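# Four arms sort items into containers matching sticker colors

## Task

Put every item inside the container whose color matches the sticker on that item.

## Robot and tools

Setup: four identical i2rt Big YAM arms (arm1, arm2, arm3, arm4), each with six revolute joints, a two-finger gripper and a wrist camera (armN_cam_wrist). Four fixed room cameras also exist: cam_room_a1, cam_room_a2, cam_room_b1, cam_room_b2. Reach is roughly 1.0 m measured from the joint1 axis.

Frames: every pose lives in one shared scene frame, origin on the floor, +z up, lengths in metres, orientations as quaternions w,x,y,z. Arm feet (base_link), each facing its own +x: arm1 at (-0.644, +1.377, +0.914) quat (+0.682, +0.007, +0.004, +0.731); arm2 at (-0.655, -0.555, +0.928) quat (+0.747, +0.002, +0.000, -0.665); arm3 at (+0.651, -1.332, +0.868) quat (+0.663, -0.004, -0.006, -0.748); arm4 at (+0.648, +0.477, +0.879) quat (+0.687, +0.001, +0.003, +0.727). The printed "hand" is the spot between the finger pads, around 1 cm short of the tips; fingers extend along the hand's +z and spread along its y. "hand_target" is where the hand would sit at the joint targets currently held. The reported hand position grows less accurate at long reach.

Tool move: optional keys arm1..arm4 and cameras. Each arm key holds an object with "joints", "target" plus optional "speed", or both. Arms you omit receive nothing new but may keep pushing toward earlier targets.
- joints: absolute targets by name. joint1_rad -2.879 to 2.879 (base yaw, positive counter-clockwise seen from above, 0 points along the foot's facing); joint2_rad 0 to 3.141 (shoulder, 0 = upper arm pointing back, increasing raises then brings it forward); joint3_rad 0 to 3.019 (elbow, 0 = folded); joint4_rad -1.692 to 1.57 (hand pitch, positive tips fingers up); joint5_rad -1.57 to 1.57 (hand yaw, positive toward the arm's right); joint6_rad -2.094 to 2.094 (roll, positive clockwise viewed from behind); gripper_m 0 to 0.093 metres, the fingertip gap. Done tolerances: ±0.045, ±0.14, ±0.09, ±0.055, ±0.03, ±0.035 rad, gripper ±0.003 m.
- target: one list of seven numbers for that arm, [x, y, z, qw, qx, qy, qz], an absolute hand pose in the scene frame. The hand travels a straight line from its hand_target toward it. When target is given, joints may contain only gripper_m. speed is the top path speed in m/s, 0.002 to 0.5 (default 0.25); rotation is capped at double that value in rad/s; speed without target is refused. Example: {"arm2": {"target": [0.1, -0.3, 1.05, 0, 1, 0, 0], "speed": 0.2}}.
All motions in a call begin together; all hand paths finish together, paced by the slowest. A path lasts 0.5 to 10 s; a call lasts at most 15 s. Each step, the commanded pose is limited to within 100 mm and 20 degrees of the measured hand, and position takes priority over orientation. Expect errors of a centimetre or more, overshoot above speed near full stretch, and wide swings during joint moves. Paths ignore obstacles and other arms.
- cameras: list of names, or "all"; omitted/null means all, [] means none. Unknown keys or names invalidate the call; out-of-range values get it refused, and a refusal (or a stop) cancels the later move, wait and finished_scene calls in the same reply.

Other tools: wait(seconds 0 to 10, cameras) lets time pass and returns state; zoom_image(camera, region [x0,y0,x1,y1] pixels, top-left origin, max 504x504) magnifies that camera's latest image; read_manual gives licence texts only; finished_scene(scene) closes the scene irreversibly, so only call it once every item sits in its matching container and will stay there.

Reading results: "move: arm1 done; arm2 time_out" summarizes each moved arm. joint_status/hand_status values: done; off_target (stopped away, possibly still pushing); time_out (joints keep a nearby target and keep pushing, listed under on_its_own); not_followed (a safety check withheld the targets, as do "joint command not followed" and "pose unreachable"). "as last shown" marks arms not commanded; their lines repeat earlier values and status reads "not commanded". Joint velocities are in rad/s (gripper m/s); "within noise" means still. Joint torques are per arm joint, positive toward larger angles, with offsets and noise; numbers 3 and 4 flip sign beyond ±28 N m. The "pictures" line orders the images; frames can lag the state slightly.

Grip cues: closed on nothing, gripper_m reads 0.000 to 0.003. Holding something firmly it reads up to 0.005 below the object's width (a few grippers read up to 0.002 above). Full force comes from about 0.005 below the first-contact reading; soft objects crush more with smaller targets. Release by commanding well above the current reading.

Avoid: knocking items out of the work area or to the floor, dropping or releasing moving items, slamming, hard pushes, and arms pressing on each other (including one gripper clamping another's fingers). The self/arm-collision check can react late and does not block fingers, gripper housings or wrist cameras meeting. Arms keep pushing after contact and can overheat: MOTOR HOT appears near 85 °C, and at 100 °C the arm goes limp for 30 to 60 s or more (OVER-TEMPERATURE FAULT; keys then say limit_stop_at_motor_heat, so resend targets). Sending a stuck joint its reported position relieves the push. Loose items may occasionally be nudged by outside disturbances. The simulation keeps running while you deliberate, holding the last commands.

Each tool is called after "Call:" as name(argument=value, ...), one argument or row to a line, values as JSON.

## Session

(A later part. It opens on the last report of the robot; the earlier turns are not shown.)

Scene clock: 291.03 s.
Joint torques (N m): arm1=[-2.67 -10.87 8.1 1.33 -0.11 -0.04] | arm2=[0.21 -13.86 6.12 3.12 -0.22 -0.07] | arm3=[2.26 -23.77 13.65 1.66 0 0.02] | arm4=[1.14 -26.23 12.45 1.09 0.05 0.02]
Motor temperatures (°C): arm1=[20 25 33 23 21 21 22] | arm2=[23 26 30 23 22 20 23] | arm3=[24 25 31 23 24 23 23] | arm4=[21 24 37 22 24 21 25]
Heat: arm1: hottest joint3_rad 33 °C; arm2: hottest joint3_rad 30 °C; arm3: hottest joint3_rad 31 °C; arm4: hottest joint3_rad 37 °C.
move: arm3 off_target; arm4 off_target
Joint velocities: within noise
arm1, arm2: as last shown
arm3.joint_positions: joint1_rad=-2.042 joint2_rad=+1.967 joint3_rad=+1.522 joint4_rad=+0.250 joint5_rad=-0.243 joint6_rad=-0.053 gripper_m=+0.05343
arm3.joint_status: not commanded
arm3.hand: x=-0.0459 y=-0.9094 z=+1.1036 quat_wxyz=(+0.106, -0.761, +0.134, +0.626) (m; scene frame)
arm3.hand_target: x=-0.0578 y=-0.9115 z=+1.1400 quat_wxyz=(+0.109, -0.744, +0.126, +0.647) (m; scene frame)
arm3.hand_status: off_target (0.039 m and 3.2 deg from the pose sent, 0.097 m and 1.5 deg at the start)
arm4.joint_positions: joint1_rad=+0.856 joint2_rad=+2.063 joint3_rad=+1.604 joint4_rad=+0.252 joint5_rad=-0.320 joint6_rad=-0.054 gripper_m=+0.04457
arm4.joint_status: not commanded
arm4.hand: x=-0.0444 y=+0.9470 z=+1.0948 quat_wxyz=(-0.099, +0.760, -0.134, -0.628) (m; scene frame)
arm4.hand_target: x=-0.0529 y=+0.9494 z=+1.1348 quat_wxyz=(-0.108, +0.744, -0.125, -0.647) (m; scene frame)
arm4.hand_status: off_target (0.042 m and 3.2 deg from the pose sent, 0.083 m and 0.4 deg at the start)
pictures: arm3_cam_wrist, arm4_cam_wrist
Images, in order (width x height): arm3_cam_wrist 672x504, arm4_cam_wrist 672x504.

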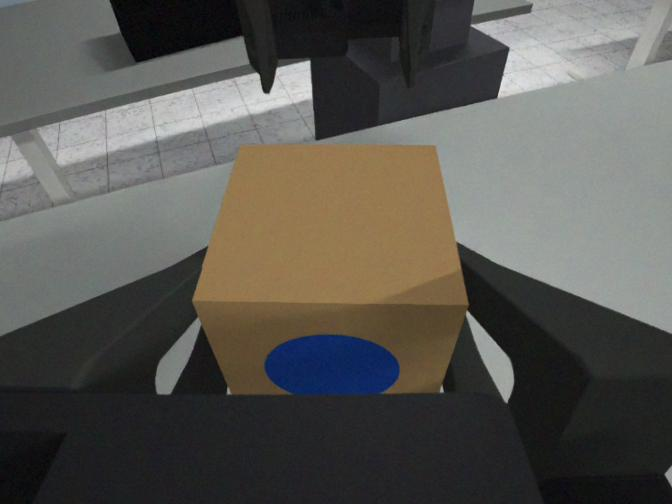

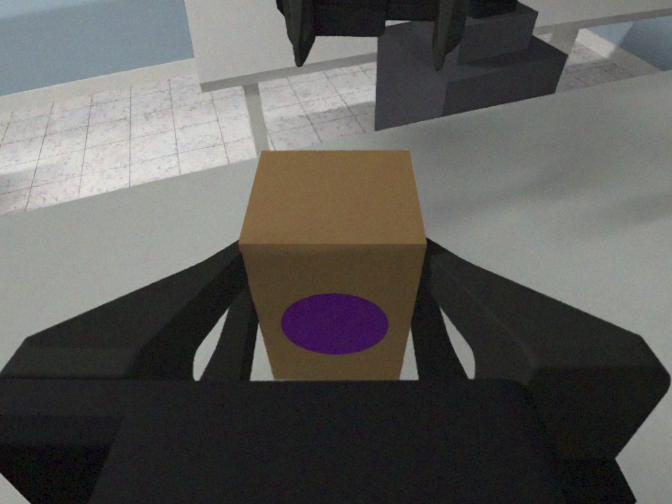

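Retract both.

Call:
move(
  arm3={"target": [0.26, -0.97, 1.15, 0.1095, -0.7443, 0.126, 0.647], "speed": 0.25},
  arm4={"target": [0.26, 0.83, 1.15, 0.1083, -0.7444, 0.1245, 0.6471], "speed": 0.25},
  cameras=[],
)

Call:
move(
  arm3={"joints": {"joint2_rad": 0.6, "joint3_rad": 1.2, "joint4_rad": -1.5, "joint5_rad": 0, "joint6_rad": 0}},
  arm4={"joints": {"joint1_rad": -1.124, "joint2_rad": 0.6, "joint3_rad": 1.2, "joint4_rad": -1.5, "joint5_rad": 0, "joint6_rad": 0}},
  cameras=["arm4_cam_wrist"],
)

Call:
move(
  arm3={"joints": {"joint1_rad": 1.01}},
  arm4={"joints": {"joint2_rad": 1.75, "joint3_rad": 1.6, "joint4_rad": -1.6}},
  cameras=["arm3_cam_wrist", "arm4_cam_wrist"],
)

Scene clock: 301.53 s.
Joint torques (N m): arm1=[-2.2 -11.58 8.28 1.52 -0.11 -0.06] | arm2=[0.03 -13.86 6.11 3.17 -0.23 -0.08] | arm3=[0.97 -11.11 8.69 1.61 -0.17 -0.12] | arm4=[0.85 -10.7 8.72 1.24 -0.11 -0.1]
Motor temperatures (°C): arm1=[20 25 33 23 21 21 22] | arm2=[23 26 30 23 22 20 23] | arm3=[24 26 32 23 24 23 24] | arm4=[21 24 38 22 24 21 25]
Heat: arm1: hottest joint3_rad 33 °C; arm2: hottest joint3_rad 30 °C; arm3: hottest joint3_rad 32 °C; arm4: hottest joint3_rad 38 °C.
move: arm3 done; arm4 done
Joint velocities: within noise
arm1, arm2: as last shown
arm3.joint_positions: joint1_rad=-2.363 joint2_rad=+1.274 joint3_rad=+0.752 joint4_rad=+0.362 joint5_rad=-0.572 joint6_rad=-0.092 gripper_m=+0.05343
arm3.joint_status: not commanded
arm3.hand: x=+0.2576 y=-0.9705 z=+1.1493 quat_wxyz=(+0.106, -0.744, +0.128, +0.647) (m; scene frame)
arm3.hand_target: x=+0.2600 y=-0.9699 z=+1.1500 quat_wxyz=(+0.109, -0.744, +0.126, +0.647) (m; scene frame)
arm3.hand_status: done (0.003 m and 0.4 deg from the pose sent, 0.315 m and 3.2 deg at the start)
arm4.joint_positions: joint1_rad=+0.601 joint2_rad=+1.285 joint3_rad=+0.708 joint4_rad=+0.402 joint5_rad=-0.570 joint6_rad=-0.084 gripper_m=+0.04457
arm4.joint_status: not commanded
arm4.hand: x=+0.2607 y=+0.8302 z=+1.1465 quat_wxyz=(-0.104, +0.744, -0.132, -0.646) (m; scene frame)
arm4.hand_target: x=+0.2600 y=+0.8300 z=+1.1500 quat_wxyz=(-0.108, +0.744, -0.125, -0.647) (m; scene frame)
arm4.hand_status: done (0.004 m and 1.0 deg from the pose sent, 0.331 m and 3.2 deg at the start)
pictures: none
No camera images: "cameras" was empty.

Scene clock: 303.43 s.
Joint torques (N m): arm1=[-2.32 -10.52 8.25 1.43 -0.08 -0.06] | arm2=[0.15 -13.8 6.12 3.15 -0.23 -0.08] | arm3=[0.91 0.15 9.14 1.02 0.11 0.02] | arm4=[0.21 0.26 8.99 0.62 -0.01 0.13]
Motor temperatures (°C): arm1=[20 25 33 23 21 21 22] | arm2=[23 26 30 23 22 20 23] | arm3=[24 26 32 23 24 23 24] | arm4=[21 24 38 22 24 21 25]
Heat: arm1: hottest joint3_rad 33 °C; arm2: hottest joint3_rad 30 °C; arm3: hottest joint3_rad 32 °C; arm4: hottest joint3_rad 38 °C.
move: arm3 done; arm4 done
Joint velocities: within noise
arm1.joint_positions: joint1_rad=-2.458 joint2_rad=+1.632 joint3_rad=+0.739 joint4_rad=+0.708 joint5_rad=-0.383 joint6_rad=-0.057 gripper_m=+0.07996
arm1.joint_status: not commanded
arm1.hand: x=-0.1970 y=+0.9958 z=+1.0694 quat_wxyz=(-0.624, -0.168, -0.752, +0.133) (m; scene frame)
arm1.hand_target: x=-0.1999 y=+0.9930 z=+1.0750 quat_wxyz=(-0.624, -0.166, -0.751, +0.138) (m; scene frame)
arm1.hand_status: not commanded
arm2: as last shown
arm3.joint_positions: joint1_rad=-2.363 joint2_rad=+0.606 joint3_rad=+1.193 joint4_rad=-1.495 joint5_rad=-0.003 joint6_rad=-0.007 gripper_m=+0.05341
arm3.joint_status: all done
arm3.hand: x=+0.5168 y=-1.1528 z=+1.2850 quat_wxyz=(+0.138, -0.851, +0.415, +0.289) (m; scene frame)
arm3.hand_target: x=+0.5198 y=-1.1542 z=+1.2884 quat_wxyz=(+0.140, -0.848, +0.420, +0.292) (m; scene frame)
arm3.hand_status: not commanded
arm4.joint_positions: joint1_rad=-1.121 joint2_rad=+0.608 joint3_rad=+1.187 joint4_rad=-1.490 joint5_rad=+0.002 joint6_rad=-0.011 gripper_m=+0.04454
arm4.joint_status: all done
arm4.hand: x=+0.8429 y=+0.5848 z=+1.2952 quat_wxyz=(-0.312, +0.242, -0.916, -0.077) (m; scene frame)
arm4.hand_target: x=+0.8390 y=+0.5823 z=+1.3014 quat_wxyz=(-0.316, +0.235, -0.915, -0.081) (m; scene frame)
arm4.hand_status: not commanded
pictures: arm4_cam_wrist
Images, in order (width x height): arm4_cam_wrist 672x504.

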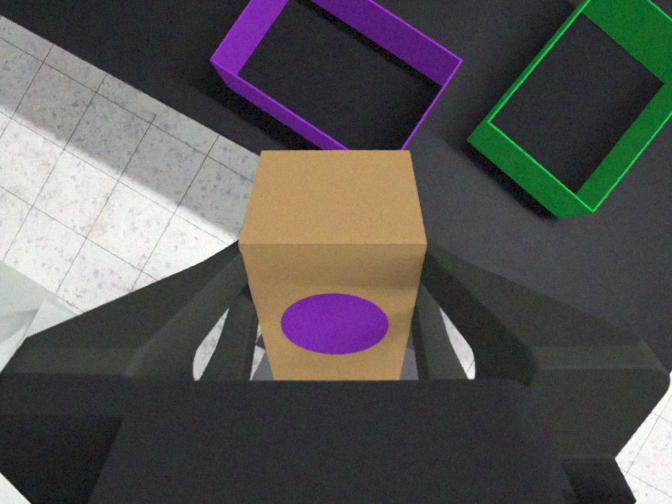

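Scene clock: 305.90 s.
Joint torques (N m): arm1=[-1.96 -10.99 8.29 1.59 -0.09 -0.02] | arm2=[0.15 -13.74 6.12 3.18 -0.22 -0.09] | arm3=[2.14 0.44 9.09 1.05 0.11 0.01] | arm4=[0.32 -20.19 9.26 -0.59 0.01 0.16]
Motor temperatures (°C): arm1=[20 25 33 23 21 21 22] | arm2=[23 26 30 23 22 20 23] | arm3=[24 26 32 23 24 23 24] | arm4=[21 24 38 22 24 21 25]
Heat: arm1: hottest joint3_rad 33 °C; arm2: hottest joint3_rad 30 °C; arm3: hottest joint3_rad 32 °C; arm4: hottest joint3_rad 38 °C.
move: arm3 done; arm4 done
Joint velocities: within noise
arm1, arm2: as last shown
arm3.joint_positions: joint1_rad=+0.999 joint2_rad=+0.606 joint3_rad=+1.193 joint4_rad=-1.495 joint5_rad=-0.002 joint6_rad=-0.005 gripper_m=+0.05347
arm3.joint_status: all done
arm3.hand: x=+0.8187 y=-1.4654 z=+1.2896 quat_wxyz=(-0.309, -0.316, -0.889, +0.116) (m; scene frame)
arm3.hand_target: x=+0.8177 y=-1.4620 z=+1.2930 quat_wxyz=(-0.313, -0.313, -0.889, +0.116) (m; scene frame)
arm3.hand_status: not commanded
arm4.joint_positions: joint1_rad=-1.121 joint2_rad=+1.763 joint3_rad=+1.579 joint4_rad=-1.593 joint5_rad=+0.002 joint6_rad=-0.011 gripper_m=+0.04454
arm4.joint_status: all done
arm4.hand: x=+1.0742 y=+0.7129 z=+1.0553 quat_wxyz=(+0.102, +0.254, -0.961, +0.027) (m; scene frame)
arm4.hand_target: x=+1.0783 y=+0.7138 z=+1.0683 quat_wxyz=(+0.089, +0.248, -0.964, +0.023) (m; scene frame)
arm4.hand_status: not commanded
pictures: arm3_cam_wrist, arm4_cam_wrist
Images, in order (width x height): arm3_cam_wrist 672x504, arm4_cam_wrist 672x504.

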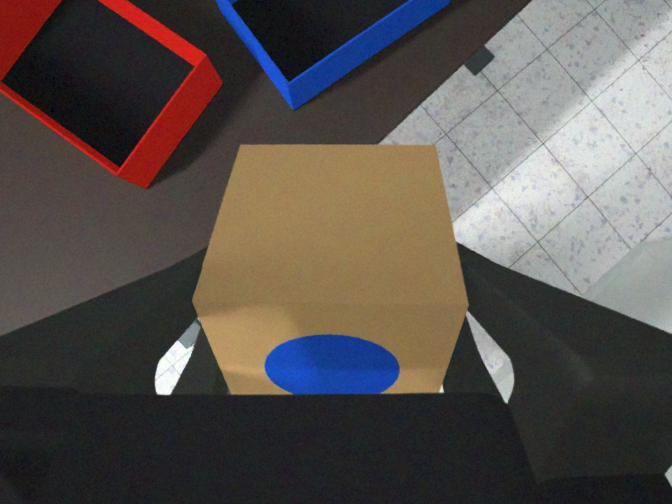

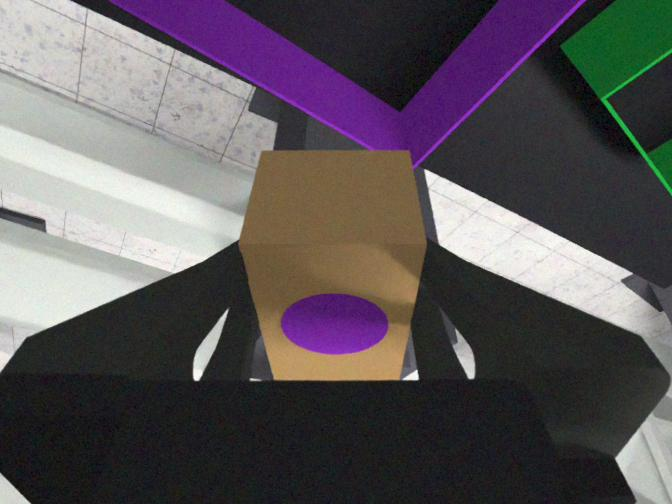

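Call:
move(
  arm3={"joints": {"joint4_rad": -1.15}},
  arm4={"target": [1.062, 0.705, 0.90, -0.0701, -0.2480, 0.9661, -0.0180], "speed": 0.15},
  cameras=["arm3_cam_wrist", "arm4_cam_wrist"],
)

Scene clock: 331.60 s.
Joint torques (N m): arm1=[-2.78 -10.58 8.23 1.35 -0.07 -0.05] | arm2=[0.03 -13.8 6.09 3.15 -0.22 -0.08] | arm3=[2.2 0.15 9.39 2.58 0.11 0] | arm4=[0.38 -16.73 7.06 0.18 0 0.14]
Motor temperatures (°C): arm1=[20 25 33 23 21 21 22] | arm2=[23 26 30 23 22 20 23] | arm3=[24 25 31 23 24 23 24] | arm4=[21 26 36 22 24 21 26]
Heat: arm1: hottest joint3_rad 33 °C; arm2: hottest joint3_rad 30 °C; arm3: hottest joint3_rad 31 °C; arm4: hottest joint3_rad 36 °C.
move: arm3 done; arm4 done
Joint velocities: within noise
arm1: as last shown
arm2.joint_positions: joint1_rad=+0.810 joint2_rad=+1.666 joint3_rad=+0.574 joint4_rad=+0.950 joint5_rad=-0.296 joint6_rad=-0.027 gripper_m=+0.08193
arm2.joint_status: not commanded
arm2.hand: x=-0.1956 y=-0.8388 z=+1.0562 quat_wxyz=(-0.649, -0.136, -0.741, +0.107) (m; scene frame)
arm2.hand_target: x=-0.1999 y=-0.8401 z=+1.0600 quat_wxyz=(-0.652, -0.130, -0.738, +0.115) (m; scene frame)
arm2.hand_status: not commanded
arm3.joint_positions: joint1_rad=+0.999 joint2_rad=+0.606 joint3_rad=+1.193 joint4_rad=-1.171 joint5_rad=-0.002 joint6_rad=-0.005 gripper_m=+0.05347
arm3.joint_status: all done
arm3.hand: x=+0.8600 y=-1.4989 z=+1.3482 quat_wxyz=(-0.448, -0.293, -0.828, +0.166) (m; scene frame)
arm3.hand_target: x=+0.8617 y=-1.4969 z=+1.3575 quat_wxyz=(-0.463, -0.289, -0.821, +0.169) (m; scene frame)
arm3.hand_status: not commanded
arm4.joint_positions: joint1_rad=-1.121 joint2_rad=+1.828 joint3_rad=+1.250 joint4_rad=-1.136 joint5_rad=+0.002 joint6_rad=-0.010 gripper_m=+0.04454
arm4.joint_status: not commanded
arm4.hand: x=+1.0582 y=+0.7039 z=+0.9039 quat_wxyz=(+0.072, +0.255, -0.964, +0.020) (m; scene frame)
arm4.hand_target: x=+1.0620 y=+0.7049 z=+0.9000 quat_wxyz=(+0.070, +0.248, -0.966, +0.018) (m; scene frame)
arm4.hand_status: done (0.006 m and 0.9 deg from the pose sent, 0.156 m and 3.9 deg at the start)
pictures: arm3_cam_wrist, arm4_cam_wrist
Images, in order (width x height): arm3_cam_wrist 672x504, arm4_cam_wrist 672x504.

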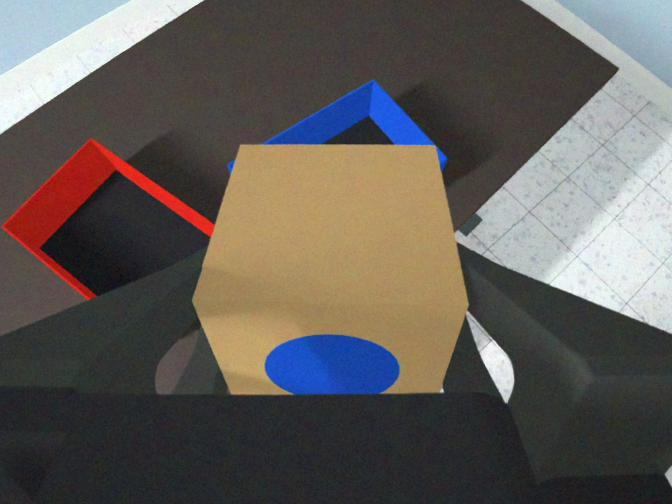

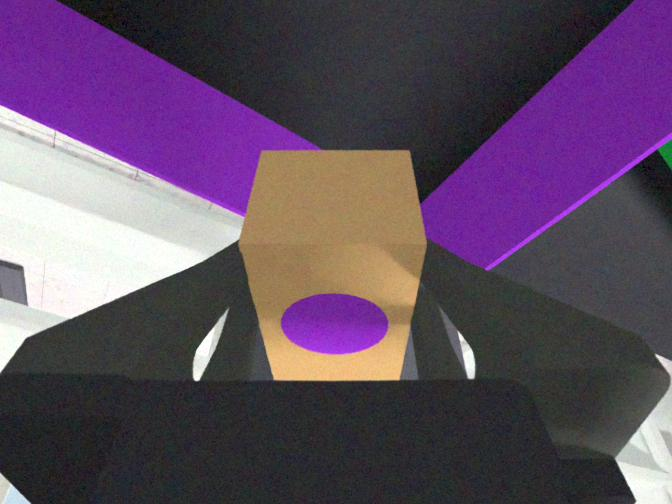

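Call:
move(
  arm3={"target": [1.110, -1.709, 0.96, -0.0780, 0.3360, 0.9383, 0.0279], "speed": 0.25},
  arm4={"target": [1.064, 0.706, 0.775, -0.0701, -0.2480, 0.9661, -0.0180], "speed": 0.12},
  cameras=["arm3_cam_wrist", "arm4_cam_wrist"],
)

Scene clock: 354.20 s.
Joint torques (N m): arm1=[-2.67 -11.75 8.2 1.43 -0.09 -0.03] | arm2=[0.09 -13.74 6.08 3.14 -0.23 -0.08] | arm3=[1.2 -23.65 12.23 -0.96 -0.06 -0.03] | arm4=[0.26 -17.38 5.2 0.2 -0.02 0.14]
Motor temperatures (°C): arm1=[20 25 33 23 21 21 21] | arm2=[23 26 30 23 22 20 23] | arm3=[24 24 31 23 24 23 24] | arm4=[21 26 34 22 24 21 26]
Heat: arm1: hottest joint3_rad 33 °C; arm2: hottest joint3_rad 30 °C; arm3: hottest joint3_rad 31 °C; arm4: hottest joint3_rad 34 °C.
move: arm3 off_target; arm4 off_target
Joint velocities: within noise
arm1, arm2: as last shown
arm3.joint_positions: joint1_rad=+0.999 joint2_rad=+2.095 joint3_rad=+1.778 joint4_rad=-1.477 joint5_rad=-0.007 joint6_rad=-0.005 gripper_m=+0.05347
arm3.joint_status: not commanded
arm3.hand: x=+1.0966 y=-1.6994 z=+0.9385 quat_wxyz=(+0.101, -0.336, -0.936, -0.035) (m; scene frame)
arm3.hand_target: x=+1.1092 y=-1.7083 z=+0.9604 quat_wxyz=(+0.078, -0.336, -0.938, -0.028) (m; scene frame)
arm3.hand_status: off_target (0.027 m and 2.8 deg from the pose sent, 0.507 m and 66.6 deg at the start)
arm4.joint_positions: joint1_rad=-1.121 joint2_rad=+2.041 joint3_rad=+1.202 joint4_rad=-0.859 joint5_rad=+0.002 joint6_rad=-0.010 gripper_m=+0.04454
arm4.joint_status: not commanded
arm4.hand: x=+1.0661 y=+0.7082 z=+0.7858 quat_wxyz=(+0.064, +0.255, -0.965, +0.018) (m; scene frame)
arm4.hand_target: x=+1.0638 y=+0.7058 z=+0.7752 quat_wxyz=(+0.070, +0.248, -0.966, +0.018) (m; scene frame)
arm4.hand_status: off_target (0.011 m and 1.1 deg from the pose sent, 0.129 m and 0.8 deg at the start)
pictures: arm3_cam_wrist, arm4_cam_wrist
Images, in order (width x height): arm3_cam_wrist 672x504, arm4_cam_wrist 672x504.

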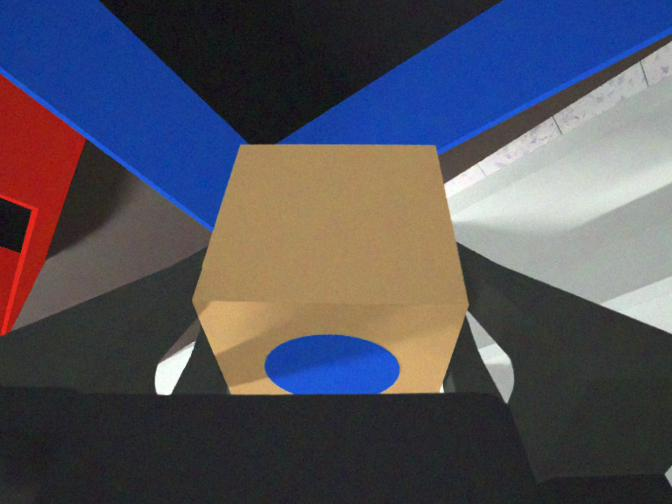

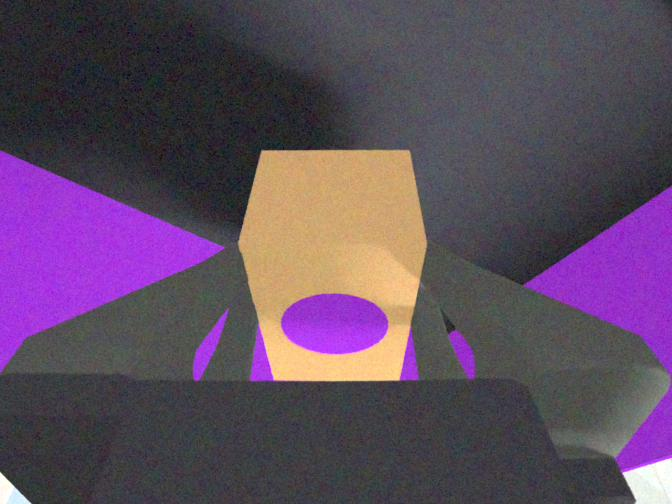

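Call:
move(
  arm3={"target": [1.112, -1.711, 0.795, -0.0780, 0.3360, 0.9383, 0.0279], "speed": 0.15},
  arm4={"target": [1.064, 0.706, 0.752, -0.0701, -0.2480, 0.9661, -0.0180], "speed": 0.06},
  cameras=["arm3_cam_wrist"],
)

Scene clock: 359.80 s.
Joint torques (N m): arm1=[-2.61 -11.05 8.32 1.36 -0.09 -0.07] | arm2=[0.21 -13.86 6.13 3.14 -0.23 -0.09] | arm3=[1.26 -23.18 7.06 -0.1 -0.06 -0.02] | arm4=[0.67 -17.61 4.96 0.25 -0.01 0.16]
Motor temperatures (°C): arm1=[20 25 33 23 21 21 21] | arm2=[23 26 29 23 22 20 23] | arm3=[24 24 31 23 24 23 24] | arm4=[21 26 34 22 24 21 26]
Heat: arm1: hottest joint3_rad 33 °C; arm2: hottest joint3_rad 29 °C; arm3: hottest joint3_rad 31 °C; arm4: hottest joint3_rad 34 °C.
move: arm3 done; arm4 off_target
Joint velocities: within noise
arm1, arm2: as last shown
arm3.joint_positions: joint1_rad=+0.999 joint2_rad=+2.274 joint3_rad=+1.700 joint4_rad=-1.173 joint5_rad=-0.007 joint6_rad=-0.005 gripper_m=+0.05347
arm3.joint_status: not commanded
arm3.hand: x=+1.1105 y=-1.7126 z=+0.7995 quat_wxyz=(+0.079, -0.336, -0.938, -0.027) (m; scene frame)
arm3.hand_target: x=+1.1120 y=-1.7109 z=+0.7951 quat_wxyz=(+0.078, -0.336, -0.938, -0.028) (m; scene frame)
arm3.hand_status: done (0.005 m and 0.1 deg from the pose sent, 0.145 m and 2.8 deg at the start)
arm4.joint_positions: joint1_rad=-1.121 joint2_rad=+2.085 joint3_rad=+1.202 joint4_rad=-0.812 joint5_rad=+0.002 joint6_rad=-0.010 gripper_m=+0.04454
arm4.joint_status: not commanded
arm4.hand: x=+1.0670 y=+0.7087 z=+0.7641 quat_wxyz=(+0.062, +0.255, -0.965, +0.017) (m; scene frame)
arm4.hand_target: x=+1.0638 y=+0.7058 z=+0.7523 quat_wxyz=(+0.070, +0.248, -0.966, +0.018) (m; scene frame)
arm4.hand_status: off_target (0.013 m and 1.2 deg from the pose sent, 0.034 m and 1.1 deg at the start)
pictures: arm3_cam_wrist
Images, in order (width x height): arm3_cam_wrist 672x504.

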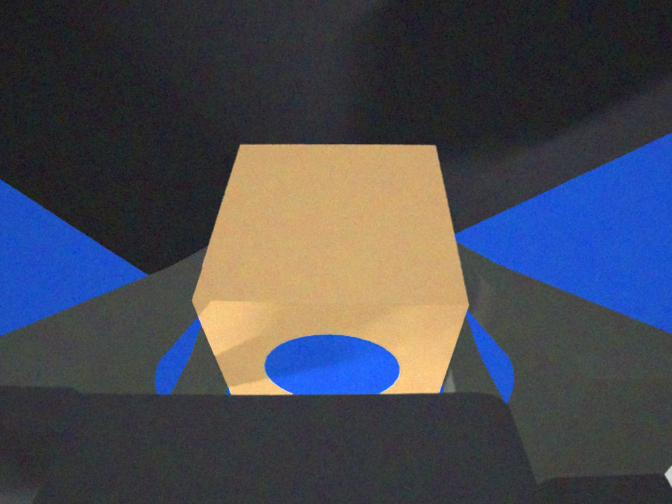

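Call:
move(
  arm3={"target": [1.107, -1.707, 0.763, -0.0780, 0.3360, 0.9383, 0.0279], "speed": 0.08},
  arm4={"target": [1.062, 0.705, 0.740, -0.0701, -0.2480, 0.9661, -0.0180], "speed": 0.05},
  cameras=[],
)

Scene clock: 365.17 s.
Joint torques (N m): arm1=[-2.61 -11.16 8.42 1.26 -0.08 -0.02] | arm2=[0.21 -13.74 6.12 3.14 -0.22 -0.08] | arm3=[1.44 -22.83 6.65 -0.09 -0.05 -0.03] | arm4=[0.79 -17.85 4.78 0.17 -0.06 0.14]
Motor temperatures (°C): arm1=[20 25 33 23 21 21 21] | arm2=[23 26 29 23 22 20 23] | arm3=[24 24 31 23 24 23 24] | arm4=[21 26 33 22 24 21 26]
Heat: arm1: hottest joint3_rad 33 °C; arm2: hottest joint3_rad 29 °C; arm3: hottest joint3_rad 31 °C; arm4: hottest joint3_rad 33 °C.
move: arm3 done; arm4 off_target
Joint velocities: within noise
arm1, arm2: as last shown
arm3.joint_positions: joint1_rad=+0.999 joint2_rad=+2.305 joint3_rad=+1.668 joint4_rad=-1.104 joint5_rad=-0.007 joint6_rad=-0.005 gripper_m=+0.05347
arm3.joint_status: not commanded
arm3.hand: x=+1.1069 y=-1.7100 z=+0.7702 quat_wxyz=(+0.076, -0.336, -0.938, -0.026) (m; scene frame)
arm3.hand_target: x=+1.1071 y=-1.7070 z=+0.7632 quat_wxyz=(+0.078, -0.336, -0.938, -0.028) (m; scene frame)
arm3.hand_status: done (0.008 m and 0.4 deg from the pose sent, 0.037 m and 0.1 deg at the start)
arm4.joint_positions: joint1_rad=-1.121 joint2_rad=+2.107 joint3_rad=+1.197 joint4_rad=-0.785 joint5_rad=+0.002 joint6_rad=-0.010 gripper_m=+0.04454
arm4.joint_status: not commanded
arm4.hand: x=+1.0654 y=+0.7078 z=+0.7523 quat_wxyz=(+0.063, +0.255, -0.965, +0.018) (m; scene frame)
arm4.hand_target: x=+1.0619 y=+0.7048 z=+0.7403 quat_wxyz=(+0.070, +0.248, -0.966, +0.018) (m; scene frame)
arm4.hand_status: off_target (0.013 m and 1.2 deg from the pose sent, 0.025 m and 1.2 deg at the start)
pictures: none
No camera images: "cameras" was empty.

Call:
move(
  arm3={"target": [1.106, -1.706, 0.749, -0.0780, 0.3360, 0.9383, 0.0279], "speed": 0.05},
  arm4={"target": [1.061, 0.7045, 0.730, -0.0701, -0.2480, 0.9661, -0.0180], "speed": 0.04},
  cameras=["arm4_cam_wrist"],
)

Scene clock: 369.73 s.
Joint torques (N m): arm1=[-2.67 -10.7 8.23 1.42 -0.12 -0.07] | arm2=[0.15 -13.8 6.09 3.14 -0.22 -0.07] | arm3=[1.32 -22.07 6.08 -0.02 -0.06 -0.01] | arm4=[1.14 -15.91 4.49 0.84 0 0.18]
Motor temperatures (°C): arm1=[20 25 33 23 21 21 21] | arm2=[23 26 29 23 22 20 23] | arm3=[24 25 31 23 24 23 25] | arm4=[21 26 33 22 24 21 26]
Heat: arm1: hottest joint3_rad 33 °C; arm2: hottest joint3_rad 29 °C; arm3: hottest joint3_rad 31 °C; arm4: hottest joint3_rad 33 °C.
move: arm3 off_target; arm4 off_target
Joint velocities: within noise
arm1, arm2: as last shown
arm3.joint_positions: joint1_rad=+0.999 joint2_rad=+2.314 joint3_rad=+1.668 joint4_rad=-1.080 joint5_rad=-0.007 joint6_rad=-0.005 gripper_m=+0.05347
arm3.joint_status: not commanded
arm3.hand: x=+1.1099 y=-1.7124 z=+0.7640 quat_wxyz=(+0.068, -0.337, -0.939, -0.024) (m; scene frame)
arm3.hand_target: x=+1.1059 y=-1.7059 z=+0.7493 quat_wxyz=(+0.078, -0.336, -0.938, -0.028) (m; scene frame)
arm3.hand_status: off_target (0.017 m and 1.2 deg from the pose sent, 0.021 m and 0.3 deg at the start)
arm4.joint_positions: joint1_rad=-1.121 joint2_rad=+2.107 joint3_rad=+1.196 joint4_rad=-0.781 joint5_rad=+0.002 joint6_rad=-0.009 gripper_m=+0.04454
arm4.joint_status: not commanded
arm4.hand: x=+1.0655 y=+0.7079 z=+0.7517 quat_wxyz=(+0.062, +0.255, -0.965, +0.017) (m; scene frame)
arm4.hand_target: x=+1.0602 y=+0.7041 z=+0.7309 quat_wxyz=(+0.070, +0.248, -0.966, +0.018) (m; scene frame)
arm4.hand_status: off_target (0.022 m and 1.2 deg from the pose sent, 0.023 m and 1.2 deg at the start)
pictures: arm4_cam_wrist
Images, in order (width x height): arm4_cam_wrist 672x504.

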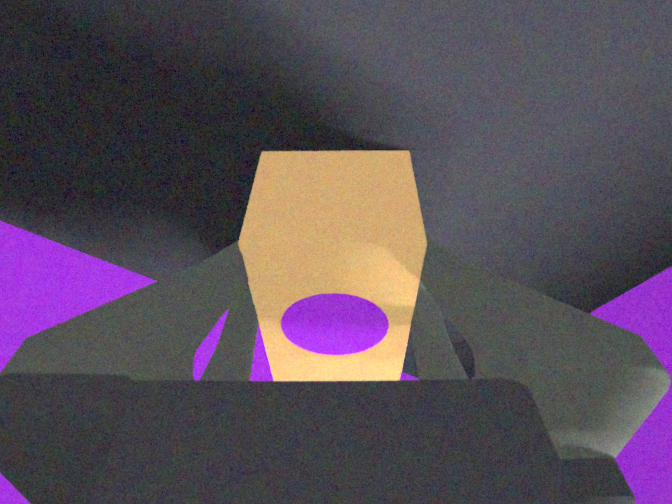

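Call:
move(
  arm3={"target": [1.105, -1.705, 0.739, -0.0780, 0.3360, 0.9383, 0.0279], "speed": 0.04},
  arm4={"joints": {"gripper_m": 0.07}},
  cameras=["arm3_cam_wrist", "arm4_cam_wrist"],
)

Scene clock: 374.17 s.
Joint torques (N m): arm1=[-2.26 -10.99 8.17 1.57 -0.08 -0.05] | arm2=[0.21 -13.8 6.11 3.17 -0.23 -0.09] | arm3=[1.26 -20.84 5.6 0.65 -0.05 -0.02] | arm4=[0.56 -17.44 4.46 0.23 0.01 0.17]
Motor temperatures (°C): arm1=[20 25 33 23 21 21 21] | arm2=[23 26 29 23 22 20 23] | arm3=[24 25 30 23 24 23 25] | arm4=[21 26 33 22 24 21 26]
Heat: arm1: hottest joint3_rad 33 °C; arm2: hottest joint3_rad 29 °C; arm3: hottest joint3_rad 30 °C; arm4: hottest joint3_rad 33 °C.
move: arm3 off_target; arm4 done
Joint velocities: within noise
arm1, arm2: as last shown
arm3.joint_positions: joint1_rad=+0.999 joint2_rad=+2.314 joint3_rad=+1.666 joint4_rad=-1.076 joint5_rad=-0.007 joint6_rad=-0.005 gripper_m=+0.05347
arm3.joint_status: not commanded
arm3.hand: x=+1.1096 y=-1.7122 z=+0.7631 quat_wxyz=(+0.068, -0.337, -0.939, -0.023) (m; scene frame)
arm3.hand_target: x=+1.1044 y=-1.7045 z=+0.7397 quat_wxyz=(+0.078, -0.336, -0.938, -0.028) (m; scene frame)
arm3.hand_status: off_target (0.026 m and 1.3 deg from the pose sent, 0.027 m and 1.2 deg at the start)
arm4.joint_positions: joint1_rad=-1.121 joint2_rad=+2.125 joint3_rad=+1.196 joint4_rad=-0.763 joint5_rad=+0.002 joint6_rad=-0.009 gripper_m=+0.06991
arm4.joint_status: all done
arm4.hand: x=+1.0652 y=+0.7078 z=+0.7430 quat_wxyz=(+0.062, +0.255, -0.965, +0.017) (m; scene frame)
arm4.hand_target: x=+1.0602 y=+0.7040 z=+0.7308 quat_wxyz=(+0.070, +0.248, -0.966, +0.018) (m; scene frame)
arm4.hand_status: not commanded
pictures: arm3_cam_wrist, arm4_cam_wrist
Images, in order (width x height): arm3_cam_wrist 672x504, arm4_cam_wrist 672x504.

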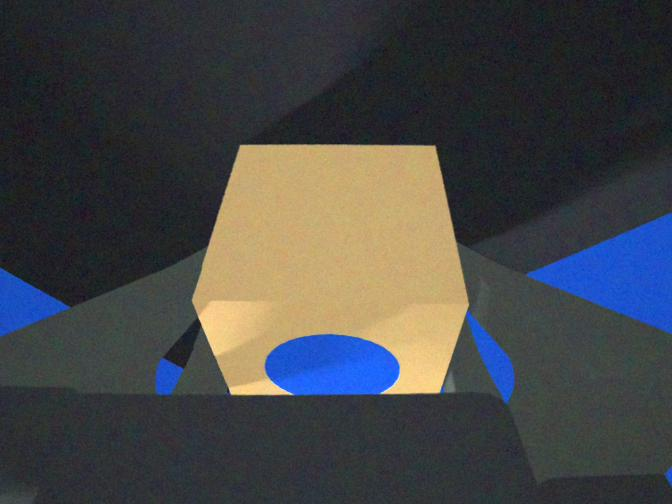

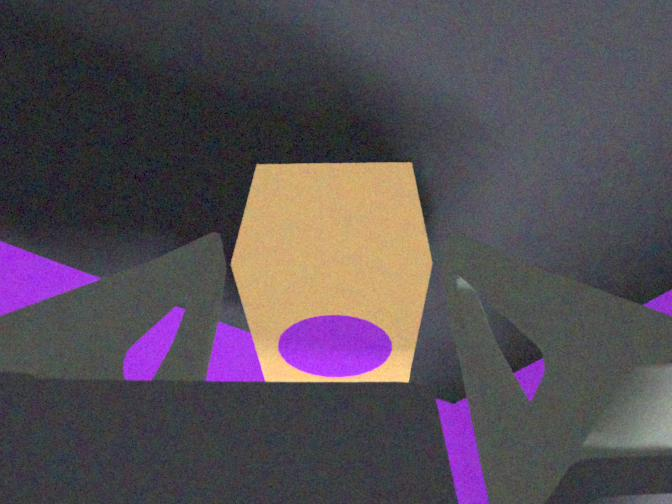

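Call:
move(
  arm3={"target": [1.105, -1.705, 0.752, -0.0780, 0.3360, 0.9383, 0.0279], "speed": 0.04, "joints": {"gripper_m": 0.082}},
  cameras=[],
)

Call:
move(
  arm3={"target": [1.105, -1.705, 0.96, -0.0780, 0.3360, 0.9383, 0.0279], "speed": 0.13},
  arm4={"target": [1.060, 0.704, 0.95, -0.0701, -0.2480, 0.9661, -0.0180], "speed": 0.13},
  cameras=["arm3_cam_wrist", "arm4_cam_wrist"],
)

Scene clock: 380.37 s.
Joint torques (N m): arm1=[-2.73 -11.46 8.36 1.54 -0.07 -0.1] | arm2=[0.21 -13.8 6.13 3.14 -0.22 -0.08] | arm3=[1.26 -23.24 6.54 -0.7 -0.06 -0.02] | arm4=[0.85 -17.79 4.38 0.21 0.01 0.13]
Motor temperatures (°C): arm1=[20 25 33 23 21 21 21] | arm2=[23 26 29 23 22 20 23] | arm3=[24 25 30 23 24 23 25] | arm4=[21 26 32 22 24 21 26]
Heat: arm1: hottest joint3_rad 33 °C; arm2: hottest joint3_rad 29 °C; arm3: hottest joint3_rad 30 °C; arm4: hottest joint3_rad 32 °C.
move: arm3 done
Joint velocities: within noise
arm1.joint_positions: joint1_rad=-2.458 joint2_rad=+1.632 joint3_rad=+0.739 joint4_rad=+0.708 joint5_rad=-0.383 joint6_rad=-0.057 gripper_m=+0.07996
arm1.joint_status: not commanded
arm1.hand: x=-0.1970 y=+0.9958 z=+1.0694 quat_wxyz=(-0.624, -0.168, -0.752, +0.133) (m; scene frame)
arm1.hand_target: x=-0.1999 y=+0.9930 z=+1.0750 quat_wxyz=(-0.624, -0.166, -0.751, +0.138) (m; scene frame)
arm1.hand_status: not commanded
arm2, arm4: as last shown
arm3.joint_positions: joint1_rad=+0.999 joint2_rad=+2.320 joint3_rad=+1.656 joint4_rad=-1.065 joint5_rad=-0.007 joint6_rad=-0.005 gripper_m=+0.08196
arm3.joint_status: all done
arm3.hand: x=+1.1071 y=-1.7102 z=+0.7568 quat_wxyz=(+0.070, -0.337, -0.939, -0.024) (m; scene frame)
arm3.hand_target: x=+1.1049 y=-1.7049 z=+0.7520 quat_wxyz=(+0.078, -0.336, -0.938, -0.028) (m; scene frame)
arm3.hand_status: done (0.007 m and 1.0 deg from the pose sent, 0.014 m and 1.3 deg at the start)
pictures: none
No camera images: "cameras" was empty.

Scene clock: 382.70 s.
Joint torques (N m): arm1=[-2.2 -10.46 8.2 1.43 -0.1 -0.05] | arm2=[0.15 -13.8 6.11 3.14 -0.23 -0.07] | arm3=[1.2 -23.41 11.73 -0.91 -0.03 -0.05] | arm4=[0.67 -18.02 9.58 -0.64 0 0.15]
Motor temperatures (°C): arm1=[20 25 33 23 21 21 21] | arm2=[23 26 29 23 22 20 23] | arm3=[24 26 30 23 24 23 24] | arm4=[21 26 32 22 24 21 26]
Heat: arm1: hottest joint3_rad 33 °C; arm2: hottest joint3_rad 29 °C; arm3: hottest joint3_rad 30 °C; arm4: hottest joint3_rad 32 °C.
move: arm3 off_target; arm4 off_target
Joint velocities: within noise
arm1, arm2: as last shown
arm3.joint_positions: joint1_rad=+0.999 joint2_rad=+2.078 joint3_rad=+1.756 joint4_rad=-1.467 joint5_rad=-0.007 joint6_rad=-0.005 gripper_m=+0.08196
arm3.joint_status: not commanded
arm3.hand: x=+1.0935 y=-1.6965 z=+0.9408 quat_wxyz=(+0.098, -0.336, -0.936, -0.034) (m; scene frame)
arm3.hand_target: x=+1.1045 y=-1.7045 z=+0.9603 quat_wxyz=(+0.078, -0.336, -0.938, -0.028) (m; scene frame)
arm3.hand_status: off_target (0.024 m and 2.5 deg from the pose sent, 0.203 m and 1.0 deg at the start)
arm4.joint_positions: joint1_rad=-1.121 joint2_rad=+1.775 joint3_rad=+1.263 joint4_rad=-1.233 joint5_rad=+0.002 joint6_rad=-0.009 gripper_m=+0.06991
arm4.joint_status: not commanded
arm4.hand: x=+1.0469 y=+0.6978 z=+0.9348 quat_wxyz=(+0.087, +0.254, -0.963, +0.023) (m; scene frame)
arm4.hand_target: x=+1.0595 y=+0.7036 z=+0.9500 quat_wxyz=(+0.070, +0.248, -0.966, +0.018) (m; scene frame)
arm4.hand_status: off_target (0.021 m and 2.1 deg from the pose sent, 0.207 m and 1.3 deg at the start)
pictures: arm3_cam_wrist, arm4_cam_wrist
Images, in order (width x height): arm3_cam_wrist 672x504, arm4_cam_wrist 672x504.

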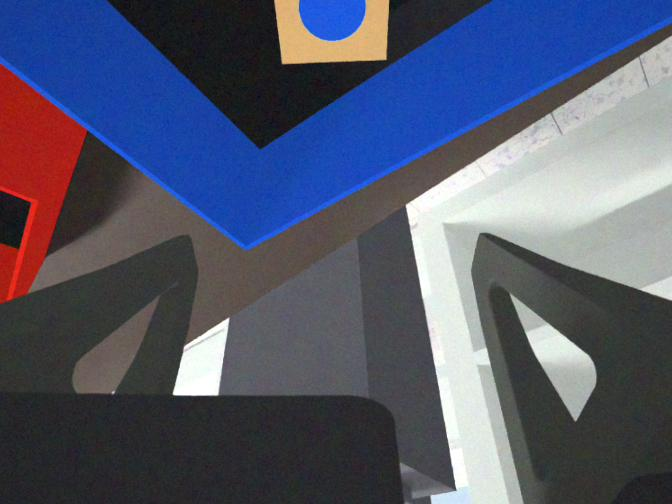

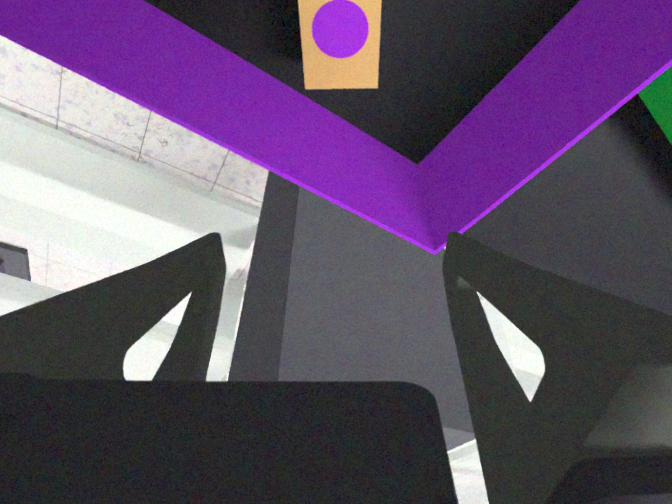

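Both items are in their containers, and neither arm is touching them.

Call:
finished_scene(
  scene=3,
)

The scene is finished: the task was done.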